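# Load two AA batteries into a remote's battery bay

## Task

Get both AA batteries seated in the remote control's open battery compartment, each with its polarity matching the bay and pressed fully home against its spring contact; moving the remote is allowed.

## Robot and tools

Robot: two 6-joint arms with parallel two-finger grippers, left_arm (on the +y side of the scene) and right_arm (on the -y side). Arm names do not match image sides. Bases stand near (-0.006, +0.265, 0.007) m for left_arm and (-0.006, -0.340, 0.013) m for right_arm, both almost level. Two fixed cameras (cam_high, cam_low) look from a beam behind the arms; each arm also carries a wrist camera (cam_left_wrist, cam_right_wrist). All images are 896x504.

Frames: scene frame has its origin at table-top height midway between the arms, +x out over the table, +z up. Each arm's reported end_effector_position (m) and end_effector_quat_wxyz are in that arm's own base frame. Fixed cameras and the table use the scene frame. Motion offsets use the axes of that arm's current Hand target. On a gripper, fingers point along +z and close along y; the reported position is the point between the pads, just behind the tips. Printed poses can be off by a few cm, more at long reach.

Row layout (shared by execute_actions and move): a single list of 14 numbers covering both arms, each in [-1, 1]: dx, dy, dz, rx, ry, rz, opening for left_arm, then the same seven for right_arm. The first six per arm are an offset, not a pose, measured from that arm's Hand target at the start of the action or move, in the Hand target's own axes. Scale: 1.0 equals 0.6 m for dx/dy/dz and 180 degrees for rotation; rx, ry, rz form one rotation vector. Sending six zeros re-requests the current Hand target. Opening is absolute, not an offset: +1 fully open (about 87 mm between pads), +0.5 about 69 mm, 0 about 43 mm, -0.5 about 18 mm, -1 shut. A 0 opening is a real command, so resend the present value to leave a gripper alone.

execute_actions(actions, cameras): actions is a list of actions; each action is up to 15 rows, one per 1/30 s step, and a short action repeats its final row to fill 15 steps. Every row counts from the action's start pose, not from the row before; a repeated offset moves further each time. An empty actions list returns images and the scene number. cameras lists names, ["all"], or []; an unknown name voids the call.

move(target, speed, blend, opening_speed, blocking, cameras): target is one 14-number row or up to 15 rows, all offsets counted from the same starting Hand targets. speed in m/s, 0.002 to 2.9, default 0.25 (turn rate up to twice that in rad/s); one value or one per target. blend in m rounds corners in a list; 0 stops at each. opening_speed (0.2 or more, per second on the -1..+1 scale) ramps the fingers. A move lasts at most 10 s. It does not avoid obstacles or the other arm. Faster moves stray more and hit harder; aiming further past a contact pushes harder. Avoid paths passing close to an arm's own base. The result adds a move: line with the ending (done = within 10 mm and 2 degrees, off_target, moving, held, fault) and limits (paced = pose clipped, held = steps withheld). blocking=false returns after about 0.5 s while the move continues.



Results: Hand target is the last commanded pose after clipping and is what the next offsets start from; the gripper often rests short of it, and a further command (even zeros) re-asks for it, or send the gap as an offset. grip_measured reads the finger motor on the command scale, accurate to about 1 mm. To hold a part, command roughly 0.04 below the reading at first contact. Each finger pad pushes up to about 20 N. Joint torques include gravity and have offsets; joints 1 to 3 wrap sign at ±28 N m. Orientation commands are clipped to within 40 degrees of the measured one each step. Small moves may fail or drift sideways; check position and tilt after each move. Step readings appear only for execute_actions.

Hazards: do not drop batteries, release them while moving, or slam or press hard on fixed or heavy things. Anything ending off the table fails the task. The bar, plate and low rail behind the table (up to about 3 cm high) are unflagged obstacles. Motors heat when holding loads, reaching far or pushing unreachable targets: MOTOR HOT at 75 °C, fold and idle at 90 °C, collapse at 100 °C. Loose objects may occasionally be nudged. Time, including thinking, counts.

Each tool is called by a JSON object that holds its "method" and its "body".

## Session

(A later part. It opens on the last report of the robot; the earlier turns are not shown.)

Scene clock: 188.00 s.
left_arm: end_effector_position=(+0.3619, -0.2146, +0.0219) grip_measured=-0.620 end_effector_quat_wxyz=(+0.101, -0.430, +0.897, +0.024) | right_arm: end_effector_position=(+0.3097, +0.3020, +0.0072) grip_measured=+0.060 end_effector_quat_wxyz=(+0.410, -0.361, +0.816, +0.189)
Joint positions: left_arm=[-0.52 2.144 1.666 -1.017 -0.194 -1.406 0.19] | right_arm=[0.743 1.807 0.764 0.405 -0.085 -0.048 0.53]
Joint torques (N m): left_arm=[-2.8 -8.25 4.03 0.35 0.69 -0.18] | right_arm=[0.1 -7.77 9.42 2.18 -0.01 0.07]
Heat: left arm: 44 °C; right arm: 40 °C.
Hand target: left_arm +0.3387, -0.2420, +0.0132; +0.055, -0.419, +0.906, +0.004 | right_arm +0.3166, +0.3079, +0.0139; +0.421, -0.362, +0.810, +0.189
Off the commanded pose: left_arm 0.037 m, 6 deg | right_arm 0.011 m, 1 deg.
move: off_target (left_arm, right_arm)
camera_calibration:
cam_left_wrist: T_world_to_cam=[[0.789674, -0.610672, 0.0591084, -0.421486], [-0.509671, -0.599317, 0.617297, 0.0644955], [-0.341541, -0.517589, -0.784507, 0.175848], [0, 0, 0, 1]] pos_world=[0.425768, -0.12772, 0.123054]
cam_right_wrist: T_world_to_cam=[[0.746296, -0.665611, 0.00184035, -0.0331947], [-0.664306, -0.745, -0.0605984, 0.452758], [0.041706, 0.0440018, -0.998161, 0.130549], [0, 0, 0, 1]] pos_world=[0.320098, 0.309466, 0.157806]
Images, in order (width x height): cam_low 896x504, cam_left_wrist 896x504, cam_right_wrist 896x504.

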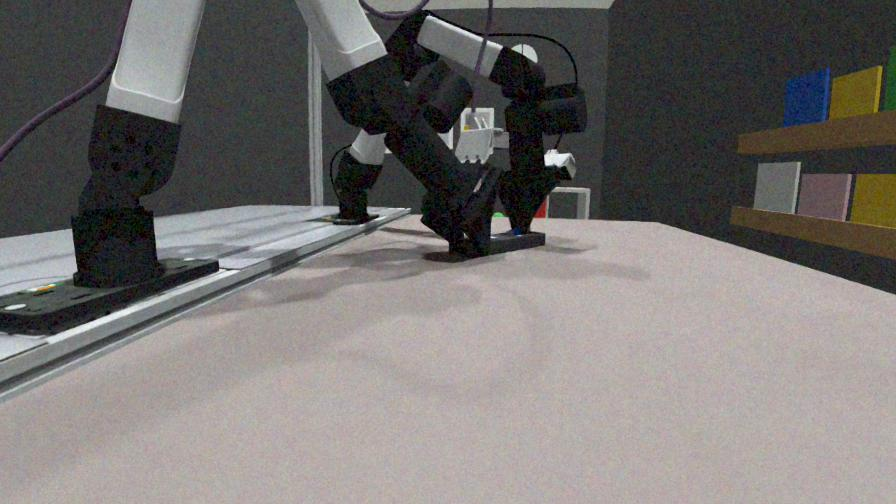

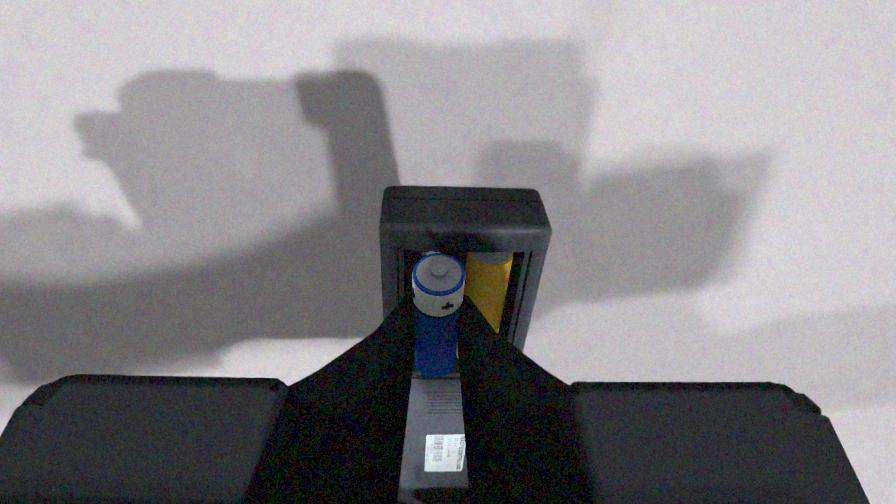

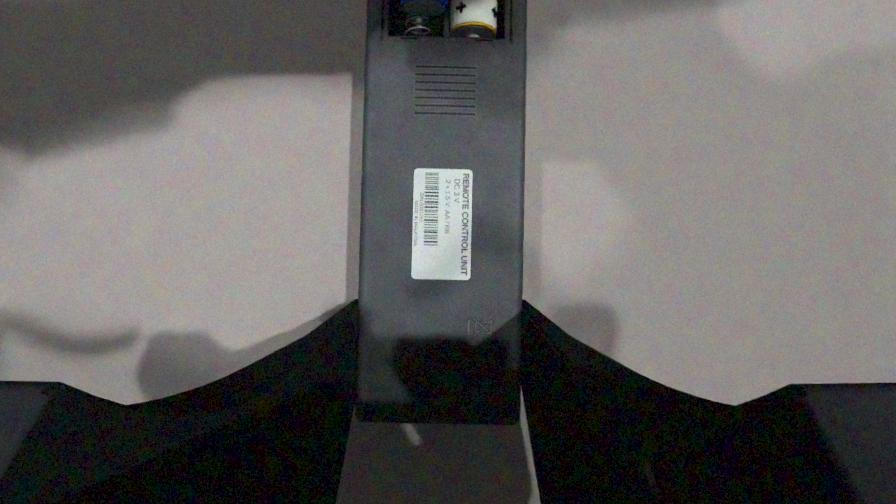

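{"method": "move", "body": {"target": [[0.025,0,0,0,0,0,-0.76,0,0,0,0,0,0,0],[0.025,0,0,0,0.03,0,-0.76,0,0,0,0,0,0,0]], "speed": 0.05, "cameras": ["cam_left_wrist","cam_low","cam_right_wrist"]}}

{"method": "zoom_image", "body": {"camera": "cam_left_wrist", "region": [300, 100, 580, 380]}}

{"method": "zoom_image", "body": {"camera": "cam_right_wrist", "region": [350, 0, 550, 80]}}

Scene clock: 190.23 s.
left_arm: end_effector_position=(+0.3597, -0.2170, +0.0219) grip_measured=-0.620 end_effector_quat_wxyz=(+0.097, -0.435, +0.895, +0.024) | right_arm: end_effector_position=(+0.3096, +0.3019, +0.0070) grip_measured=+0.060 end_effector_quat_wxyz=(+0.409, -0.362, +0.816, +0.189)
Joint positions: left_arm=[-0.525 2.144 1.666 -1.022 -0.188 -1.423 0.19] | right_arm=[0.743 1.807 0.764 0.404 -0.085 -0.048 0.53]
Joint torques (N m): left_arm=[-2.17 -7.75 4.25 0.31 1.42 0.03] | right_arm=[0.12 -7.77 9.42 2.19 -0.02 0.07]
Heat: left arm: 44 °C; right arm: 40 °C.
Hand target: left_arm +0.3290, -0.2533, +0.0116; +0.013, -0.418, +0.908, -0.016 | right_arm +0.3167, +0.3079, +0.0139; +0.421, -0.362, +0.810, +0.189
Off the commanded pose: left_arm 0.049 m, 11 deg | right_arm 0.011 m, 1 deg.
move: off_target (left_arm, right_arm)
camera_calibration:
cam_left_wrist: T_world_to_cam=[[0.796904, -0.601314, 0.0580022, -0.421812], [-0.49959, -0.602009, 0.622892, 0.057528], [-0.339636, -0.525363, -0.780155, 0.171274], [0, 0, 0, 1]] pos_world=[0.423056, -0.129028, 0.122253]
cam_right_wrist: T_world_to_cam=[[0.746298, -0.665609, 0.00180033, -0.0331153], [-0.664335, -0.745032, -0.0598889, 0.452597], [0.0412039, 0.0434989, -0.998203, 0.130776], [0, 0, 0, 1]] pos_world=[0.320001, 0.309469, 0.157706]
Images, in order (width x height): cam_low 896x504, cam_left_wrist 896x504, cam_right_wrist 896x504.

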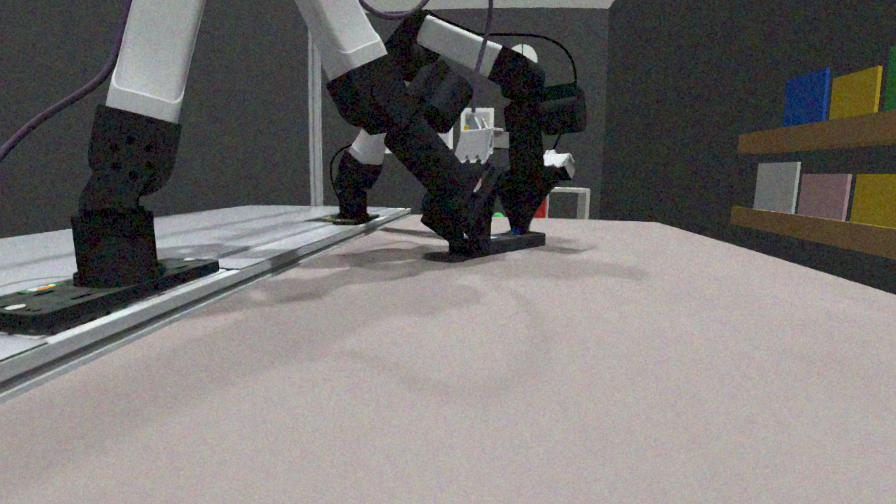

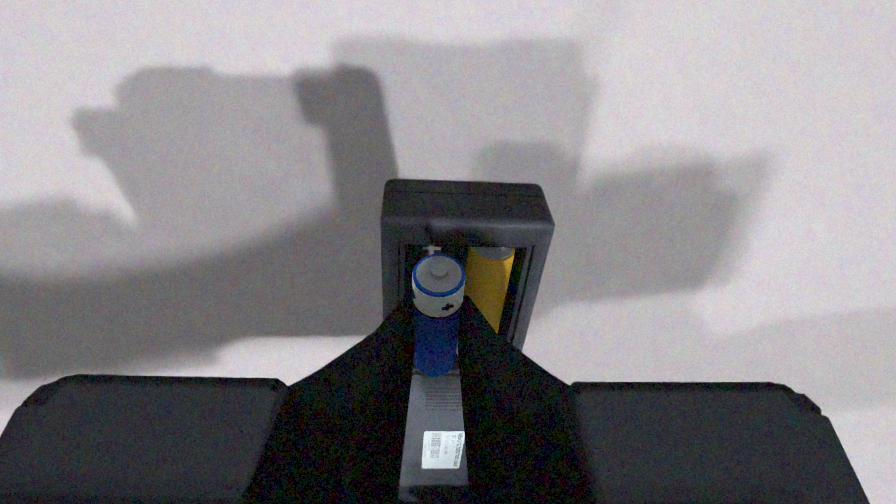

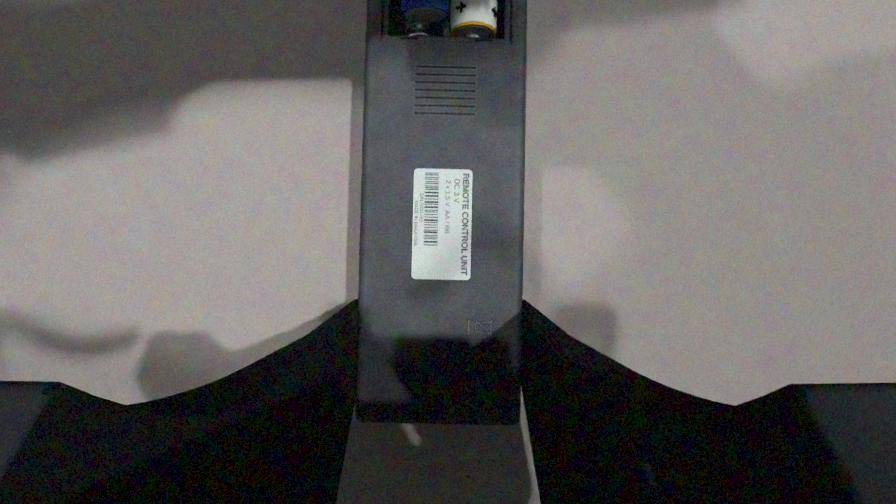

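Scaled by 1.800 from the camera's 896x504 image, which has a finer 1280x720 frame.

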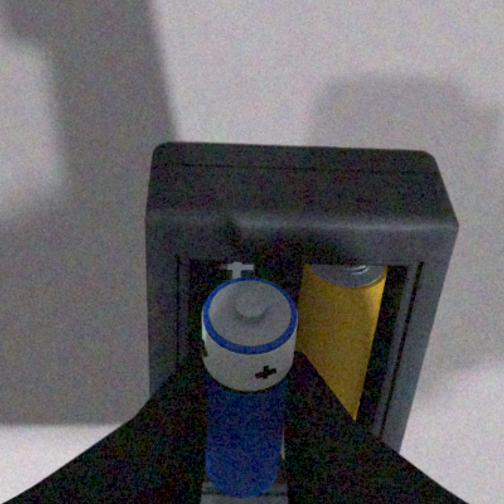

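Scaled by 2.520 from the camera's 896x504 image, which has a finer 1280x720 frame.

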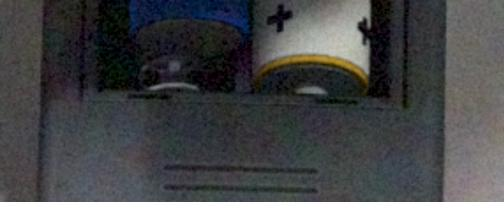

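{"method": "move", "body": {"target": [0.008,0,0.02,0,0.06,0,-0.76,0,0,0,0,0,0,0], "speed": 0.05, "cameras": ["cam_left_wrist","cam_low","cam_right_wrist"]}}

{"method": "zoom_image", "body": {"camera": "cam_left_wrist", "region": [300, 100, 580, 380]}}

{"method": "zoom_image", "body": {"camera": "cam_right_wrist", "region": [350, 0, 550, 80]}}

{"method": "zoom_image", "body": {"camera": "cam_low", "region": [440, 160, 600, 280]}}

Scene clock: 192.73 s.
left_arm: end_effector_position=(+0.3567, -0.2219, +0.0207) grip_measured=-0.620 end_effector_quat_wxyz=(+0.012, -0.436, +0.899, -0.031) | right_arm: end_effector_position=(+0.3095, +0.3018, +0.0068) grip_measured=+0.060 end_effector_quat_wxyz=(+0.409, -0.362, +0.816, +0.188)
Joint positions: left_arm=[-0.451 2.16 1.666 -1.013 0.02 -1.354 0.19] | right_arm=[0.743 1.807 0.764 0.403 -0.085 -0.048 0.53]
Joint torques (N m): left_arm=[-2.65 -4.86 3.99 0.38 1.35 0.01] | right_arm=[0.12 -7.76 9.42 2.2 -0.01 0.07]
Heat: left arm: 43 °C; right arm: 40 °C.
Hand target: left_arm +0.3263, -0.2572, -0.0004; -0.073, -0.415, +0.905, -0.055 | right_arm +0.3166, +0.3079, +0.0139; +0.421, -0.362, +0.810, +0.189
Off the commanded pose: left_arm 0.051 m, 10 deg | right_arm 0.012 m, 2 deg.
move: off_target (left_arm, right_arm)
camera_calibration:
cam_left_wrist: T_world_to_cam=[[0.798288, -0.597316, 0.0771351, -0.422172], [-0.430654, -0.476578, 0.766427, 0.0540984], [-0.421038, -0.645048, -0.637684, 0.166379], [0, 0, 0, 1]] pos_world=[0.430364, -0.119065, 0.097199]
cam_right_wrist: T_world_to_cam=[[0.746303, -0.665604, 0.00159414, -0.033153], [-0.664385, -0.745076, -0.0587714, 0.45237], [0.0403063, 0.0428022, -0.99827, 0.131094], [0, 0, 0, 1]] pos_world=[0.320006, 0.309372, 0.157507]
Images, in order (width x height): cam_low 896x504, cam_left_wrist 896x504, cam_right_wrist 896x504.

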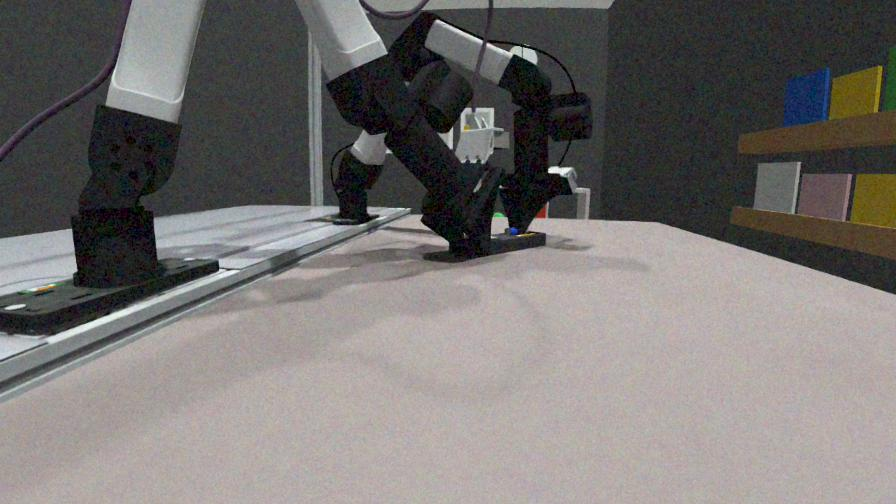

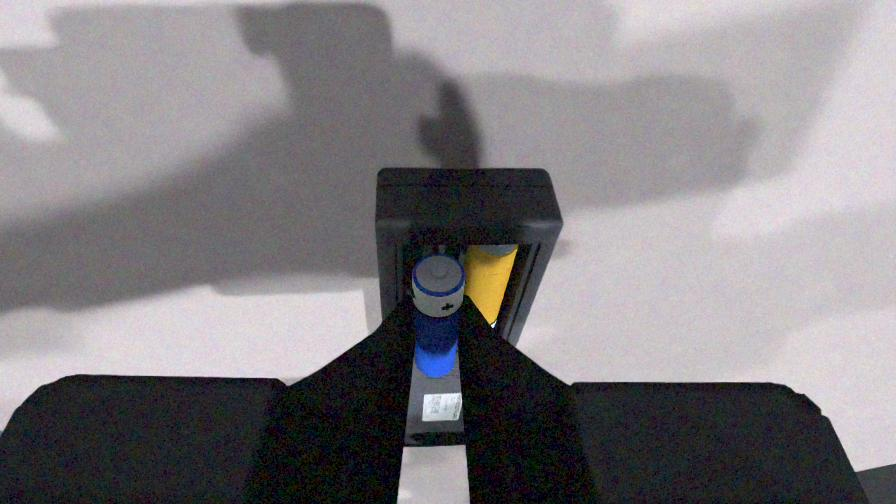

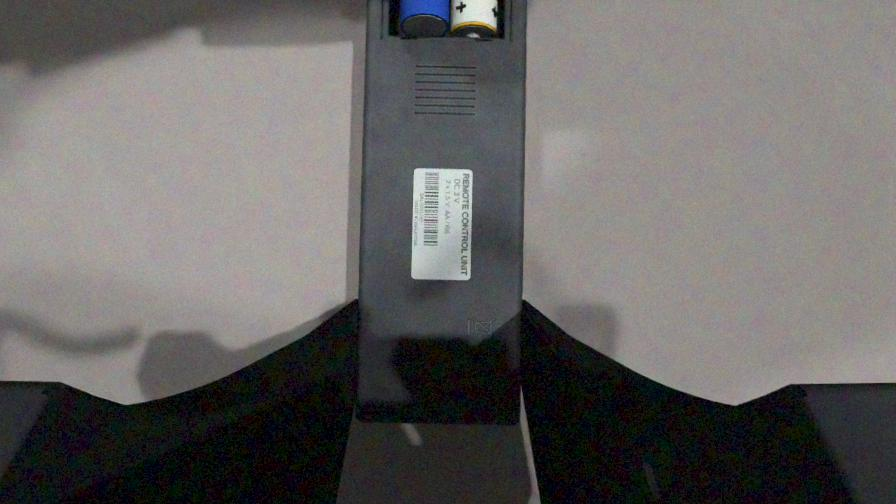

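Scaled by 1.800 from the camera's 896x504 image, which has a finer 1280x720 frame.

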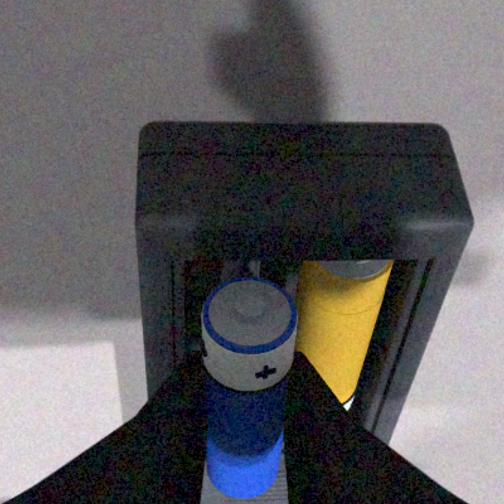

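Scaled by 2.520 from the camera's 896x504 image, which has a finer 1280x720 frame.

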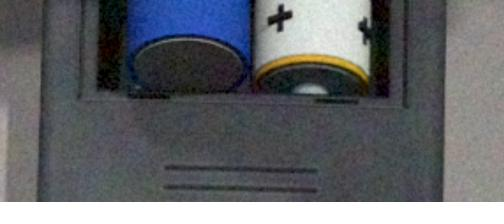

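Scaled by 3.150 from the camera's 896x504 image, which has a finer 1280x720 frame.

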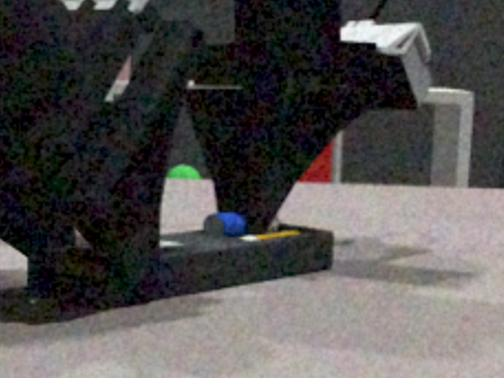

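{"method": "move", "body": {"target": [[-0.072,0,-0.045,0,-0.05,0,-0.76,0,0,0,0,0,0,0],[-0.052,0,-0.17,0,-0.05,0,-0.76,0,0,0,0,0,0,0]], "speed": 0.06, "blend": 0.01, "cameras": ["all"]}}

{"method": "zoom_image", "body": {"camera": "cam_left_wrist", "region": [300, 100, 580, 380]}}

{"method": "zoom_image", "body": {"camera": "cam_low", "region": [440, 100, 640, 260]}}

Scene clock: 196.23 s.
left_arm: end_effector_position=(+0.3483, -0.2150, +0.0758) grip_measured=-0.620 end_effector_quat_wxyz=(-0.013, -0.420, +0.908, +0.000) | right_arm: end_effector_position=(+0.3096, +0.3018, +0.0070) grip_measured=+0.060 end_effector_quat_wxyz=(+0.409, -0.362, +0.816, +0.189)
Joint positions: left_arm=[-0.446 2.173 1.906 -1.32 0.021 -1.311 0.19] | right_arm=[0.743 1.807 0.764 0.404 -0.085 -0.048 0.53]
Joint torques (N m): left_arm=[0.72 -10.82 9.78 0.03 0.03 0.11] | right_arm=[0.12 -7.77 9.4 2.19 -0.01 0.07]
Heat: left arm: 43 °C; right arm: 40 °C.
Hand target: left_arm +0.3552, -0.2178, +0.0943; -0.002, -0.418, +0.908, -0.022 | right_arm +0.3166, +0.3079, +0.0139; +0.421, -0.362, +0.810, +0.189
Off the commanded pose: left_arm 0.020 m, 3 deg | right_arm 0.012 m, 1 deg.
move: off_target (left_arm, right_arm)
camera_calibration:
cam_left_wrist: T_world_to_cam=[[0.778117, -0.628119, 0.0000183451, -0.409405], [-0.393985, -0.488048, 0.778836, -0.00463074], [-0.489193, -0.606033, -0.627228, 0.233744], [0, 0, 0, 1]] pos_world=[0.431087, -0.117759, 0.150225]
cam_right_wrist: T_world_to_cam=[[0.746303, -0.665604, 0.00170965, -0.0331042], [-0.664348, -0.745048, -0.0595412, 0.452547], [0.0409047, 0.0433, -0.998224, 0.130837], [0, 0, 0, 1]] pos_world=[0.320003, 0.30947, 0.157606]

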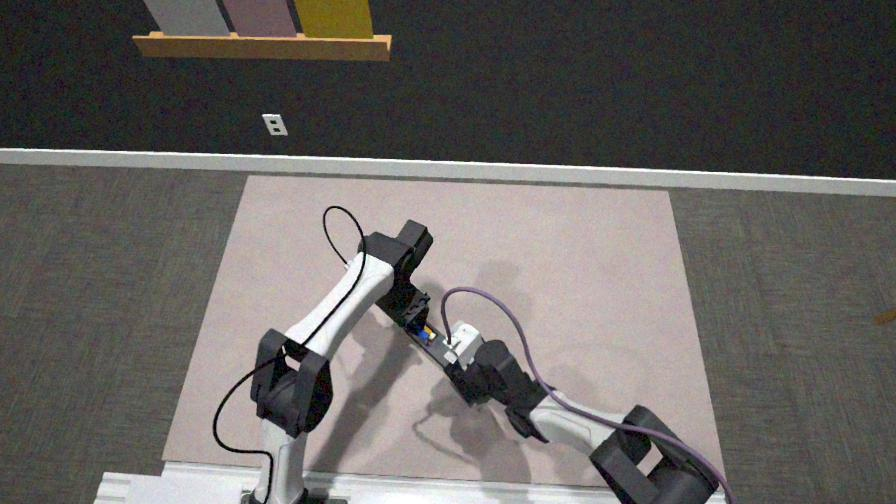

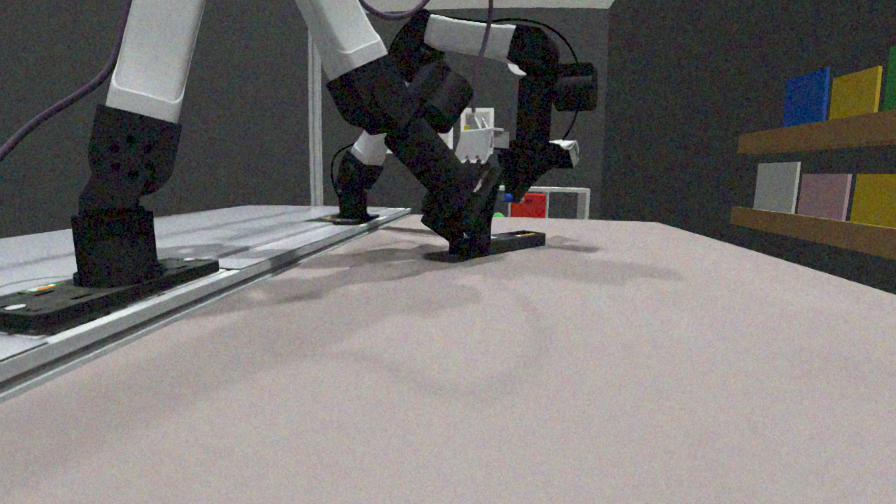

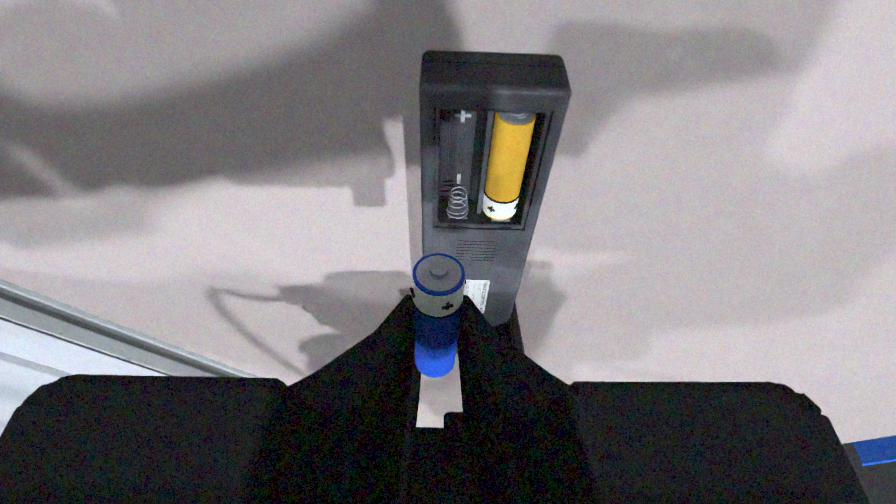

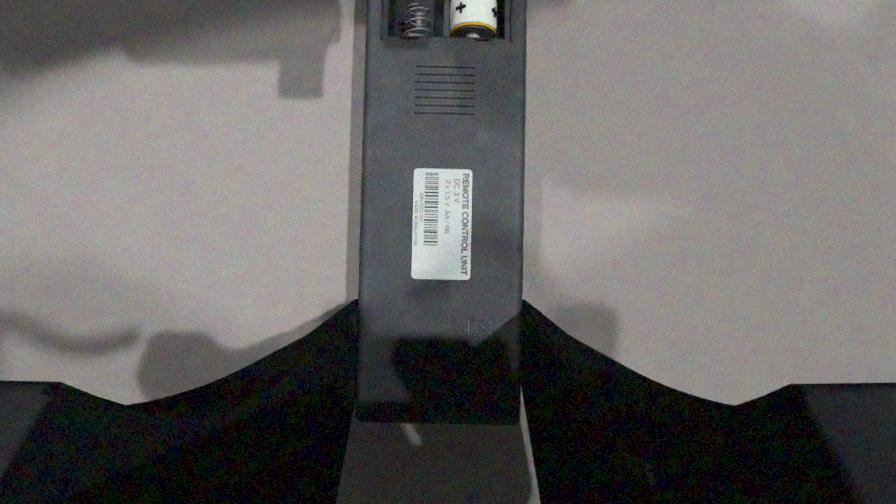

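Scaled by 1.800 from the camera's 896x504 image, which has a finer 1280x720 frame.

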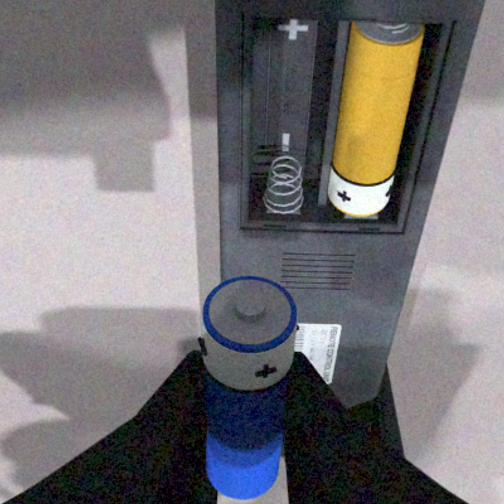

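Scaled by 2.520 from the camera's 896x504 image, which has a finer 1280x720 frame.

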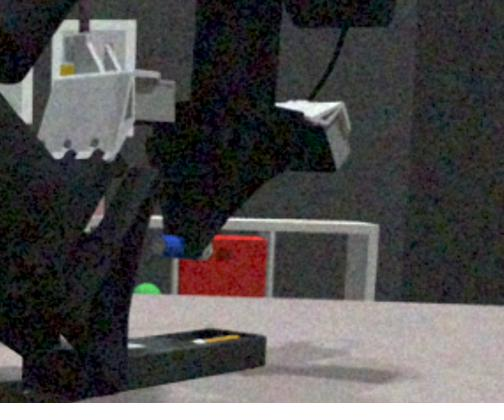

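{"method": "move", "body": {"target": [[-0.0447,0.1097,0,0,0,0,-0.76,0,0,0,0,0,0,0],[-0.0447,0.1097,0.132,0,0,0,-0.76,0,0,0,0,0,0,0]], "speed": [0.12,0.07], "cameras": ["cam_left_wrist"]}}

Scene clock: 199.23 s.
left_arm: end_effector_position=(+0.3251, -0.1546, +0.0170) grip_measured=-0.620 end_effector_quat_wxyz=(+0.003, -0.421, +0.907, -0.019) | right_arm: end_effector_position=(+0.3096, +0.3018, +0.0070) grip_measured=+0.060 end_effector_quat_wxyz=(+0.409, -0.362, +0.816, +0.189)
Joint positions: left_arm=[-0.325 1.996 1.399 -0.944 0.023 -1.194 0.19] | right_arm=[0.743 1.807 0.764 0.404 -0.085 -0.048 0.53]
Joint torques (N m): left_arm=[-0.03 -6.97 5.2 0.4 0.05 0.04] | right_arm=[0.12 -7.76 9.42 2.19 -0.01 0.07]
Heat: left arm: 43 °C; right arm: 40 °C.
Hand target: left_arm +0.3238, -0.1579, +0.0121; -0.002, -0.418, +0.908, -0.022 | right_arm +0.3166, +0.3079, +0.0139; +0.421, -0.362, +0.810, +0.189
Off the commanded pose: left_arm 0.006 m, 1 deg | right_arm 0.012 m, 1 deg.
move: off_target (right_arm)
camera_calibration:
cam_left_wrist: T_world_to_cam=[[0.779184, -0.624989, 0.0475408, -0.354179], [-0.427036, -0.473809, 0.77016, 0.0745976], [-0.458816, -0.620398, -0.636077, 0.210138], [0, 0, 0, 1]] pos_world=[0.404241, -0.0556441, 0.0930497]
Images, in order (width x height): cam_left_wrist 896x504.

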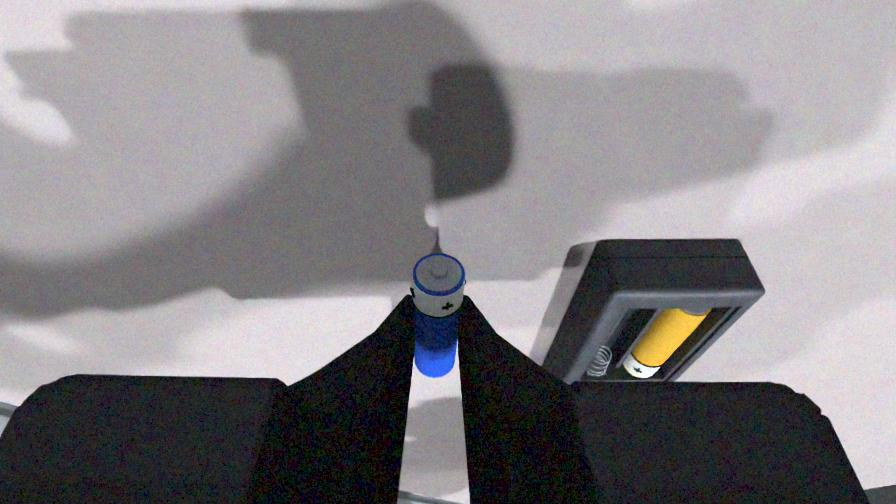

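{"method": "move", "body": {"target": [0,0,0.0145,0,0,0,-0.76,0,0,0,0,0,0,0], "speed": 0.04}}

{"method": "move", "body": {"target": [0,0,0,0,0,0,-0.4,0,0,0,0,0,0,0], "speed": 0.04, "opening_speed": 0.5}}

{"method": "move", "body": {"target": [0,0,-0.004,0,0,0,-0.4,0,0,0,0,0,0,0], "speed": 0.04, "cameras": ["cam_left_wrist"]}}

Scene clock: 200.30 s.
left_arm: end_effector_position=(+0.3261, -0.1549, +0.0094) grip_measured=-0.620 end_effector_quat_wxyz=(+0.004, -0.421, +0.907, -0.020) | right_arm: end_effector_position=(+0.3096, +0.3018, +0.0070) grip_measured=+0.060 end_effector_quat_wxyz=(+0.409, -0.362, +0.816, +0.189)
Joint positions: left_arm=[-0.325 2.007 1.383 -0.913 0.023 -1.194 0.19] | right_arm=[0.743 1.807 0.764 0.404 -0.085 -0.048 0.53]
Joint torques (N m): left_arm=[-0.1 -6.82 5.01 0.42 0.04 0.03] | right_arm=[0.12 -7.76 9.43 2.19 -0.02 0.08]
Heat: left arm: 43 °C; right arm: 40 °C.
Hand target: left_arm +0.3240, -0.1583, +0.0034; -0.002, -0.418, +0.908, -0.022 | right_arm +0.3166, +0.3079, +0.0139; +0.421, -0.362, +0.810, +0.189
Off the commanded pose: left_arm 0.007 m, 1 deg | right_arm 0.012 m, 1 deg.
move: off_target (right_arm)

Scene clock: 201.23 s.
left_arm: end_effector_position=(+0.3261, -0.1552, +0.0095) grip_measured=-0.400 end_effector_quat_wxyz=(+0.004, -0.421, +0.907, -0.021) | right_arm: end_effector_position=(+0.3096, +0.3018, +0.0070) grip_measured=+0.060 end_effector_quat_wxyz=(+0.409, -0.362, +0.816, +0.189)
Joint positions: left_arm=[-0.325 2.007 1.383 -0.913 0.025 -1.194 0.3] | right_arm=[0.743 1.807 0.764 0.404 -0.085 -0.048 0.53]
Joint torques (N m): left_arm=[-0.12 -6.83 4.98 0.41 0.04 0.02] | right_arm=[0.13 -7.76 9.43 2.19 -0.01 0.07]
Heat: left arm: 43 °C; right arm: 40 °C.
Hand target: left_arm +0.3239, -0.1583, +0.0034; -0.002, -0.418, +0.908, -0.022 | right_arm +0.3166, +0.3079, +0.0139; +0.421, -0.362, +0.810, +0.189
Off the commanded pose: left_arm 0.007 m, 1 deg | right_arm 0.012 m, 1 deg.
move: off_target (right_arm)

Scene clock: 201.93 s.
left_arm: end_effector_position=(+0.3261, -0.1552, +0.0095) grip_measured=-0.400 end_effector_quat_wxyz=(+0.004, -0.421, +0.907, -0.021) | right_arm: end_effector_position=(+0.3096, +0.3018, +0.0070) grip_measured=+0.060 end_effector_quat_wxyz=(+0.409, -0.362, +0.816, +0.189)
Joint positions: left_arm=[-0.325 2.007 1.383 -0.913 0.025 -1.194 0.3] | right_arm=[0.743 1.807 0.764 0.404 -0.085 -0.048 0.53]
Joint torques (N m): left_arm=[-0.08 -7.1 5.46 0.32 0.04 0.02] | right_arm=[0.1 -7.76 9.42 2.19 -0.01 0.07]
Heat: left arm: 43 °C; right arm: 40 °C.
Hand target: left_arm +0.3239, -0.1582, +0.0058; -0.002, -0.418, +0.908, -0.022 | right_arm +0.3166, +0.3079, +0.0139; +0.421, -0.362, +0.810, +0.189
Off the commanded pose: left_arm 0.005 m, 1 deg | right_arm 0.012 m, 1 deg.
move: off_target (right_arm)
camera_calibration:
cam_left_wrist: T_world_to_cam=[[0.779013, -0.624892, 0.0514637, -0.354813], [-0.429517, -0.472049, 0.76986, 0.0816646], [-0.456786, -0.621836, -0.636135, 0.2046], [0, 0, 0, 1]] pos_world=[0.404939, -0.0559421, 0.0855429]
Images, in order (width x height): cam_left_wrist 896x504.

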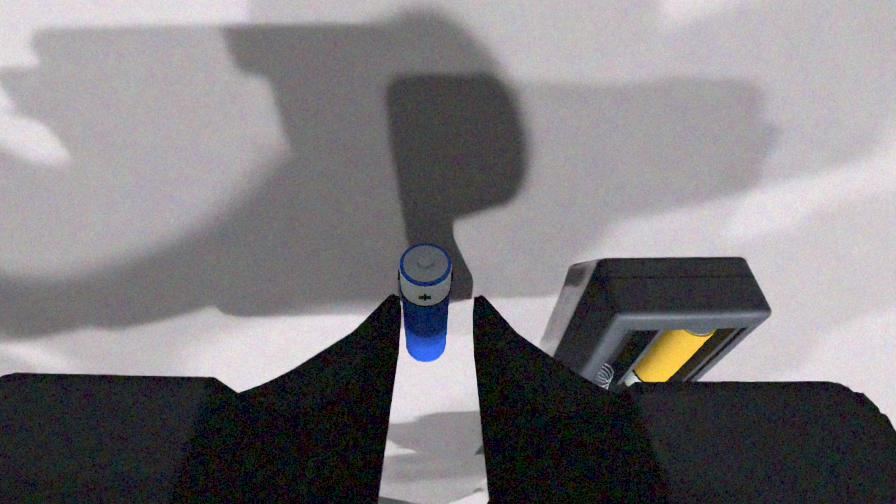

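{"method": "move", "body": {"target": [0,0,-0.014,0,0,0,-0.4,0,0,0,0,0,0,0], "speed": 0.04}}

Scene clock: 202.83 s.
left_arm: end_effector_position=(+0.3234, -0.1542, +0.0095) grip_measured=-0.400 end_effector_quat_wxyz=(+0.000, -0.421, +0.907, -0.017) | right_arm: end_effector_position=(+0.3096, +0.3018, +0.0070) grip_measured=+0.060 end_effector_quat_wxyz=(+0.409, -0.362, +0.816, +0.189)
Joint positions: left_arm=[-0.325 2.007 1.383 -0.924 0.025 -1.194 0.3] | right_arm=[0.743 1.807 0.764 0.404 -0.085 -0.048 0.53]
Joint torques (N m): left_arm=[-0.05 -8.09 7.02 0.11 0.03 0.03] | right_arm=[0.1 -7.76 9.4 2.19 -0.01 0.07]
Heat: left arm: 43 °C; right arm: 40 °C.
Hand target: left_arm +0.3238, -0.1578, +0.0141; -0.002, -0.418, +0.908, -0.022 | right_arm +0.3166, +0.3079, +0.0139; +0.421, -0.362, +0.810, +0.189
Off the commanded pose: left_arm 0.006 m, 1 deg | right_arm 0.012 m, 1 deg.
move: off_target (right_arm)

{"method": "move", "body": {"target": [[0,0.002,-0.035,0,0,0,-0.4,0,0,0,0,0,0,0],[0,0.004,0.0125,0,0,0,-0.4,0,0,0,0,0,0,0]], "speed": 0.05, "cameras": ["cam_left_wrist"]}}

Scene clock: 204.87 s.
left_arm: end_effector_position=(+0.3230, -0.1542, +0.0087) grip_measured=-0.400 end_effector_quat_wxyz=(-0.001, -0.421, +0.907, -0.017) | right_arm: end_effector_position=(+0.3096, +0.3018, +0.0070) grip_measured=+0.060 end_effector_quat_wxyz=(+0.409, -0.362, +0.816, +0.189)
Joint positions: left_arm=[-0.325 2.007 1.379 -0.921 0.025 -1.194 0.3] | right_arm=[0.743 1.807 0.764 0.404 -0.085 -0.048 0.53]
Joint torques (N m): left_arm=[0.12 -7.75 4.89 0.38 0.03 0.06] | right_arm=[0.12 -7.77 9.42 2.19 -0.01 0.07]
Heat: left arm: 43 °C; right arm: 40 °C.
Hand target: left_arm +0.3221, -0.1566, +0.0066; -0.002, -0.418, +0.908, -0.022 | right_arm +0.3166, +0.3079, +0.0139; +0.421, -0.362, +0.810, +0.189
Off the commanded pose: left_arm 0.003 m, 1 deg | right_arm 0.012 m, 1 deg.
move: off_target (right_arm)
camera_calibration:
cam_left_wrist: T_world_to_cam=[[0.779495, -0.625093, 0.0405674, -0.35181], [-0.420865, -0.474654, 0.773031, 0.0781808], [-0.463961, -0.619647, -0.63307, 0.205859], [0, 0, 0, 1]] pos_world=[0.402648, -0.055245, 0.0841593]
Images, in order (width x height): cam_left_wrist 896x504.

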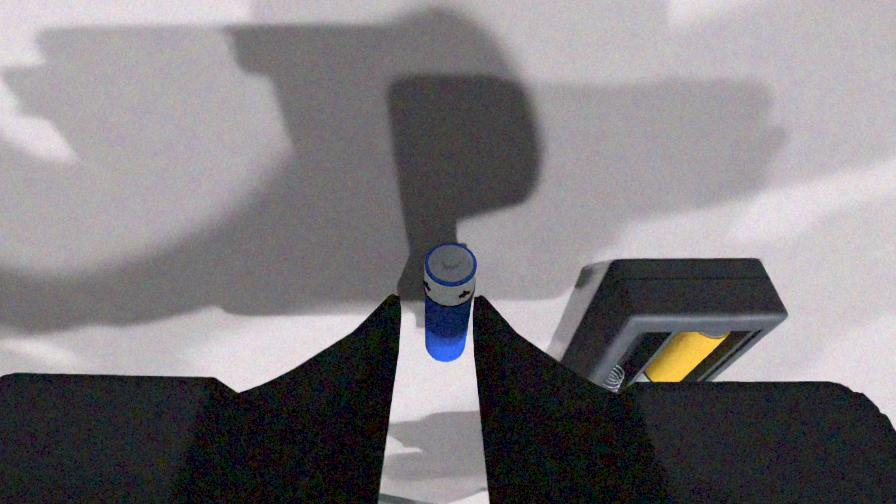

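{"method": "move", "body": {"target": [[0,-0.002,-0.04,0,0,0,-0.4,0,0,0,0,0,0,0],[0,-0.002,-0.0075,0,0,0,-0.4,0,0,0,0,0,0,0]], "speed": 0.05, "cameras": ["cam_left_wrist"]}}

Scene clock: 208.63 s.
left_arm: end_effector_position=(+0.3214, -0.1536, +0.0107) grip_measured=-0.400 end_effector_quat_wxyz=(-0.004, -0.421, +0.907, -0.013) | right_arm: end_effector_position=(+0.3096, +0.3018, +0.0070) grip_measured=+0.060 end_effector_quat_wxyz=(+0.409, -0.362, +0.816, +0.189)
Joint positions: left_arm=[-0.325 2.007 1.387 -0.939 0.025 -1.194 0.3] | right_arm=[0.743 1.807 0.764 0.404 -0.085 -0.048 0.53]
Joint torques (N m): left_arm=[0.01 -8.02 5.56 0.36 0.03 0.05] | right_arm=[0.1 -7.77 9.42 2.19 -0.01 0.07]
Heat: left arm: 42 °C; right arm: 40 °C.
Hand target: left_arm +0.3230, -0.1572, +0.0111; -0.002, -0.418, +0.908, -0.022 | right_arm +0.3166, +0.3079, +0.0139; +0.421, -0.362, +0.810, +0.189
Off the commanded pose: left_arm 0.004 m, 1 deg | right_arm 0.012 m, 1 deg.
move: off_target (right_arm)
camera_calibration:
cam_left_wrist: T_world_to_cam=[[0.779836, -0.625205, 0.0312238, -0.350336], [-0.41353, -0.477079, 0.775493, 0.0734074], [-0.469946, -0.617669, -0.630584, 0.208952], [0, 0, 0, 1]] pos_world=[0.401756, -0.0549477, 0.0857734]
Images, in order (width x height): cam_left_wrist 896x504.

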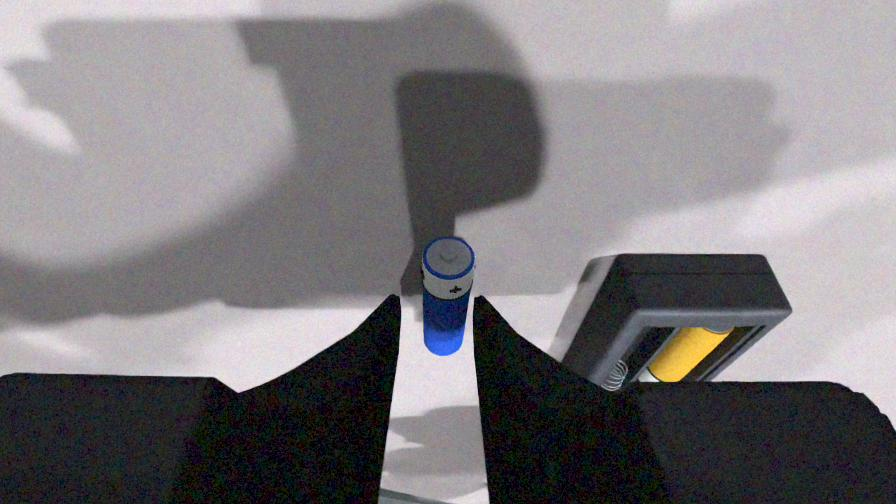

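{"method": "move", "body": {"target": [[0,0,-0.04,0,0,0,-0.4,0,0,0,0,0,0,0],[0.002,0,-0.003,0,0,0,-0.4,0,0,0,0,0,0,0],[0.002,0,-0.003,0,0,0,-0.76,0,0,0,0,0,0,0]], "speed": 0.05, "opening_speed": 0.5, "cameras": ["cam_left_wrist"]}}

Scene clock: 211.47 s.
left_arm: end_effector_position=(+0.3234, -0.1544, +0.0131) grip_measured=-0.659 end_effector_quat_wxyz=(-0.003, -0.421, +0.907, -0.015) | right_arm: end_effector_position=(+0.3096, +0.3018, +0.0070) grip_measured=+0.060 end_effector_quat_wxyz=(+0.409, -0.362, +0.816, +0.189)
Joint positions: left_arm=[-0.325 2.007 1.398 -0.944 0.026 -1.194 0.171] | right_arm=[0.743 1.807 0.764 0.404 -0.085 -0.048 0.53]
Joint torques (N m): left_arm=[-0.18 -8.35 4.75 0.38 0.02 0.01] | right_arm=[0.1 -7.76 9.4 2.2 -0.01 0.07]
Heat: left arm: 42 °C; right arm: 40 °C.
Hand target: left_arm +0.3221, -0.1580, +0.0129; -0.002, -0.418, +0.908, -0.022 | right_arm +0.3166, +0.3079, +0.0139; +0.421, -0.362, +0.810, +0.189
Off the commanded pose: left_arm 0.004 m, 1 deg | right_arm 0.012 m, 1 deg.
move: off_target (right_arm)
camera_calibration:
cam_left_wrist: T_world_to_cam=[[0.779695, -0.625115, 0.0361446, -0.352483], [-0.417018, -0.475346, 0.774689, 0.0734652], [-0.467089, -0.619094, -0.631309, 0.209783], [0, 0, 0, 1]] pos_world=[0.403452, -0.0555458, 0.0882655]
Images, in order (width x height): cam_left_wrist 896x504.

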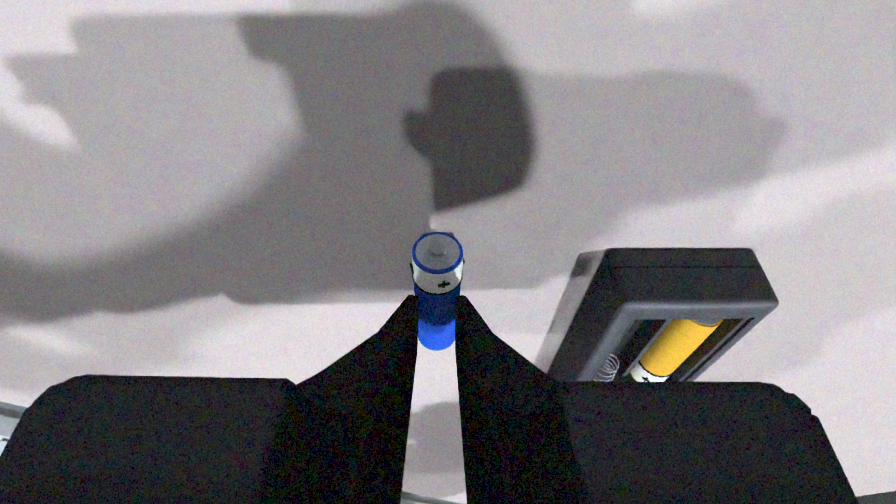

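{"method": "move", "body": {"target": [[0,0,-0.136,0,0,0,-0.76,0,0,0,0,0,0,0],[0.0112,-0.111,-0.136,0,0,0,-0.76,0,0,0,0,0,0,0],[0.0112,-0.111,-0.136,0,-0.083,0,-0.76,0,0,0,0,0,0,0]], "speed": [0.1,0.12,0.15], "blend": [0.02,0.02,0], "cameras": ["cam_left_wrist"]}}

Scene clock: 214.60 s.
left_arm: end_effector_position=(+0.3651, -0.2011, +0.0831) grip_measured=-0.660 end_effector_quat_wxyz=(+0.098, -0.414, +0.904, +0.049) | right_arm: end_effector_position=(+0.3096, +0.3018, +0.0070) grip_measured=+0.060 end_effector_quat_wxyz=(+0.409, -0.362, +0.816, +0.189)
Joint positions: left_arm=[-0.498 2.146 1.915 -1.301 -0.215 -1.354 0.17] | right_arm=[0.743 1.807 0.764 0.404 -0.085 -0.048 0.53]
Joint torques (N m): left_arm=[-0.1 -12.25 5.27 0.42 -0.27 -0.08] | right_arm=[0.1 -7.77 9.43 2.19 -0.02 0.07]
Heat: left arm: 43 °C; right arm: 40 °C.
Hand target: left_arm +0.3671, -0.2030, +0.0972; +0.116, -0.417, +0.901, +0.032 | right_arm +0.3166, +0.3079, +0.0139; +0.421, -0.362, +0.810, +0.189
Off the commanded pose: left_arm 0.014 m, 3 deg | right_arm 0.012 m, 1 deg.
move: off_target (left_arm, right_arm)
camera_calibration:
cam_left_wrist: T_world_to_cam=[[0.772903, -0.634467, 0.00849557, -0.413807], [-0.509073, -0.612046, 0.605181, 0.0345697], [-0.378768, -0.472072, -0.796042, 0.255586], [0, 0, 0, 1]] pos_world=[0.434239, -0.120733, 0.186052]
Images, in order (width x height): cam_left_wrist 896x504.

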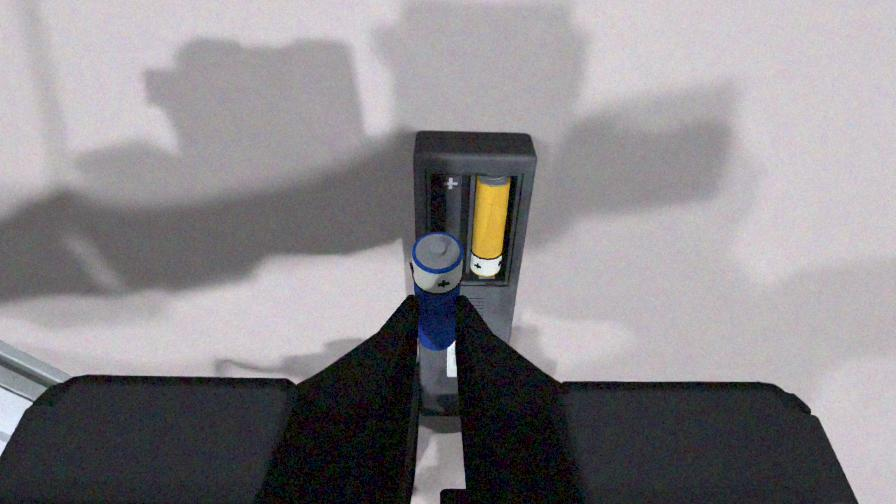

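{"method": "move", "body": {"target": [0.034,-0.007,0.0935,0,-0.015,0,-0.76,0,0,0,0,0,0,0], "speed": 0.08, "cameras": ["cam_left_wrist","cam_low","cam_right_wrist"]}}

{"method": "zoom_image", "body": {"camera": "cam_left_wrist", "region": [300, 100, 580, 380]}}

{"method": "zoom_image", "body": {"camera": "cam_low", "region": [440, 160, 600, 280]}}

{"method": "zoom_image", "body": {"camera": "cam_right_wrist", "region": [350, 0, 550, 80]}}

Scene clock: 216.37 s.
left_arm: end_effector_position=(+0.3671, -0.2101, +0.0375) grip_measured=-0.760 end_effector_quat_wxyz=(+0.129, -0.416, +0.899, +0.046) | right_arm: end_effector_position=(+0.3096, +0.3018, +0.0070) grip_measured=+0.060 end_effector_quat_wxyz=(+0.409, -0.362, +0.816, +0.189)
Joint positions: left_arm=[-0.535 2.146 1.732 -1.084 -0.265 -1.391 0.12] | right_arm=[0.743 1.807 0.764 0.404 -0.085 -0.048 0.53]
Joint torques (N m): left_arm=[-0.24 -9.61 5.15 0.48 -0.3 -0.09] | right_arm=[0.1 -7.76 9.43 2.19 -0.02 0.07]
Heat: left arm: 43 °C; right arm: 40 °C.
Hand target: left_arm +0.3679, -0.2121, +0.0381; +0.138, -0.417, +0.898, +0.042 | right_arm +0.3166, +0.3079, +0.0139; +0.421, -0.362, +0.810, +0.189
Off the commanded pose: left_arm 0.002 m, 1 deg | right_arm 0.012 m, 1 deg.
move: off_target (right_arm)
camera_calibration:
cam_left_wrist: T_world_to_cam=[[0.77271, -0.633354, 0.0422181, -0.42169], [-0.543069, -0.625196, 0.560541, 0.0690581], [-0.328626, -0.456063, -0.82705, 0.201829], [0, 0, 0, 1]] pos_world=[0.429673, -0.131857, 0.146016]
cam_right_wrist: T_world_to_cam=[[0.746303, -0.665604, 0.00170965, -0.0331042], [-0.664348, -0.745048, -0.0595412, 0.452547], [0.0409047, 0.0433, -0.998224, 0.130837], [0, 0, 0, 1]] pos_world=[0.320003, 0.30947, 0.157606]
Images, in order (width x height): cam_low 896x504, cam_left_wrist 896x504, cam_right_wrist 896x504.

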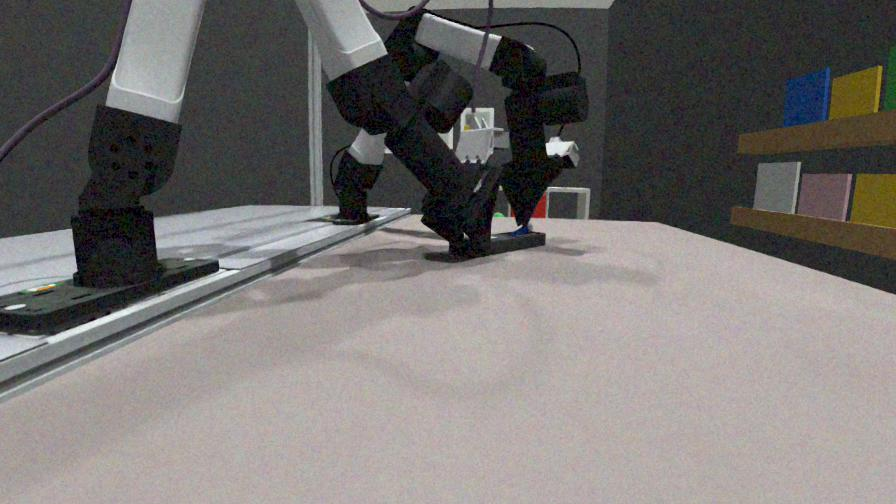

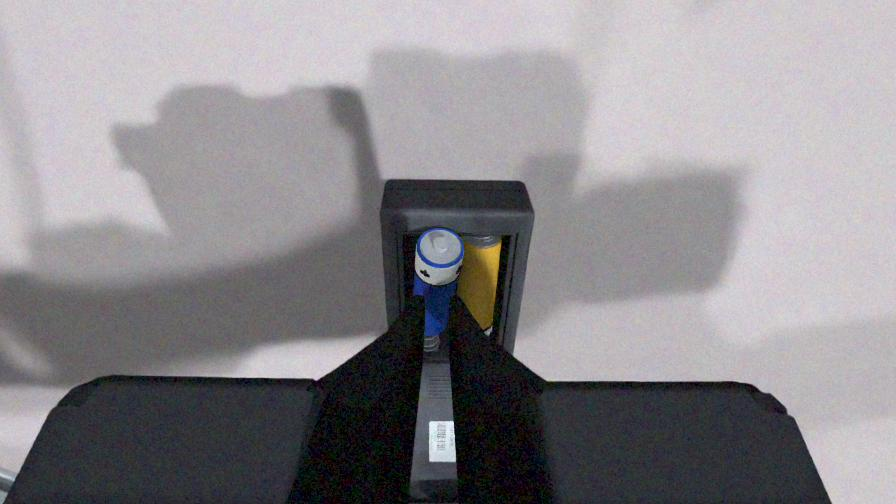

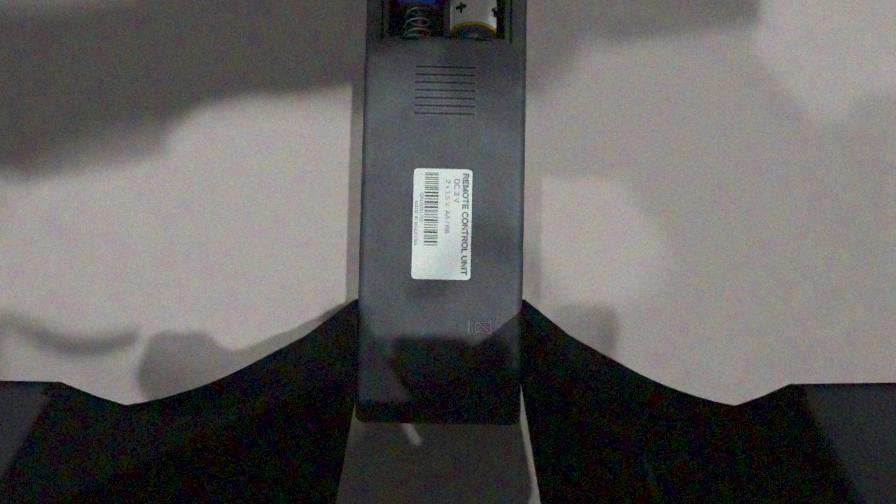

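Scaled by 1.800 from the camera's 896x504 image, which has a finer 1280x720 frame.

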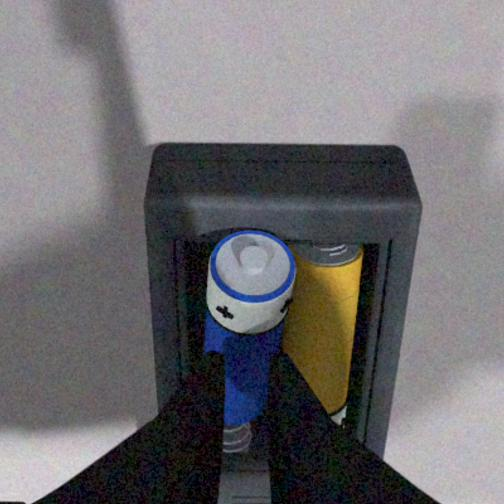

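Scaled by 3.150 from the camera's 896x504 image, which has a finer 1280x720 frame.

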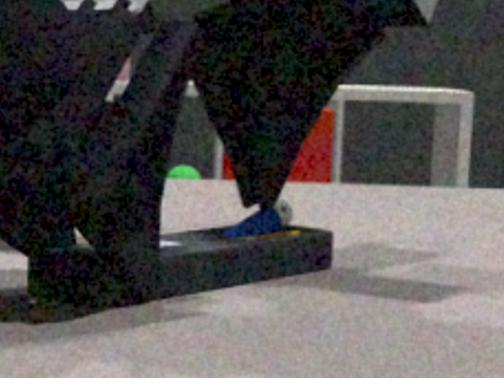

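Scaled by 2.520 from the camera's 896x504 image, which has a finer 1280x720 frame.

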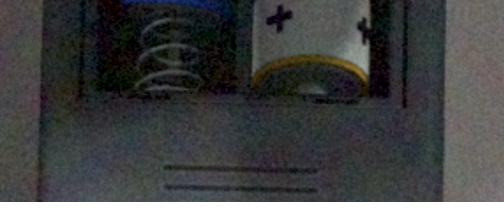

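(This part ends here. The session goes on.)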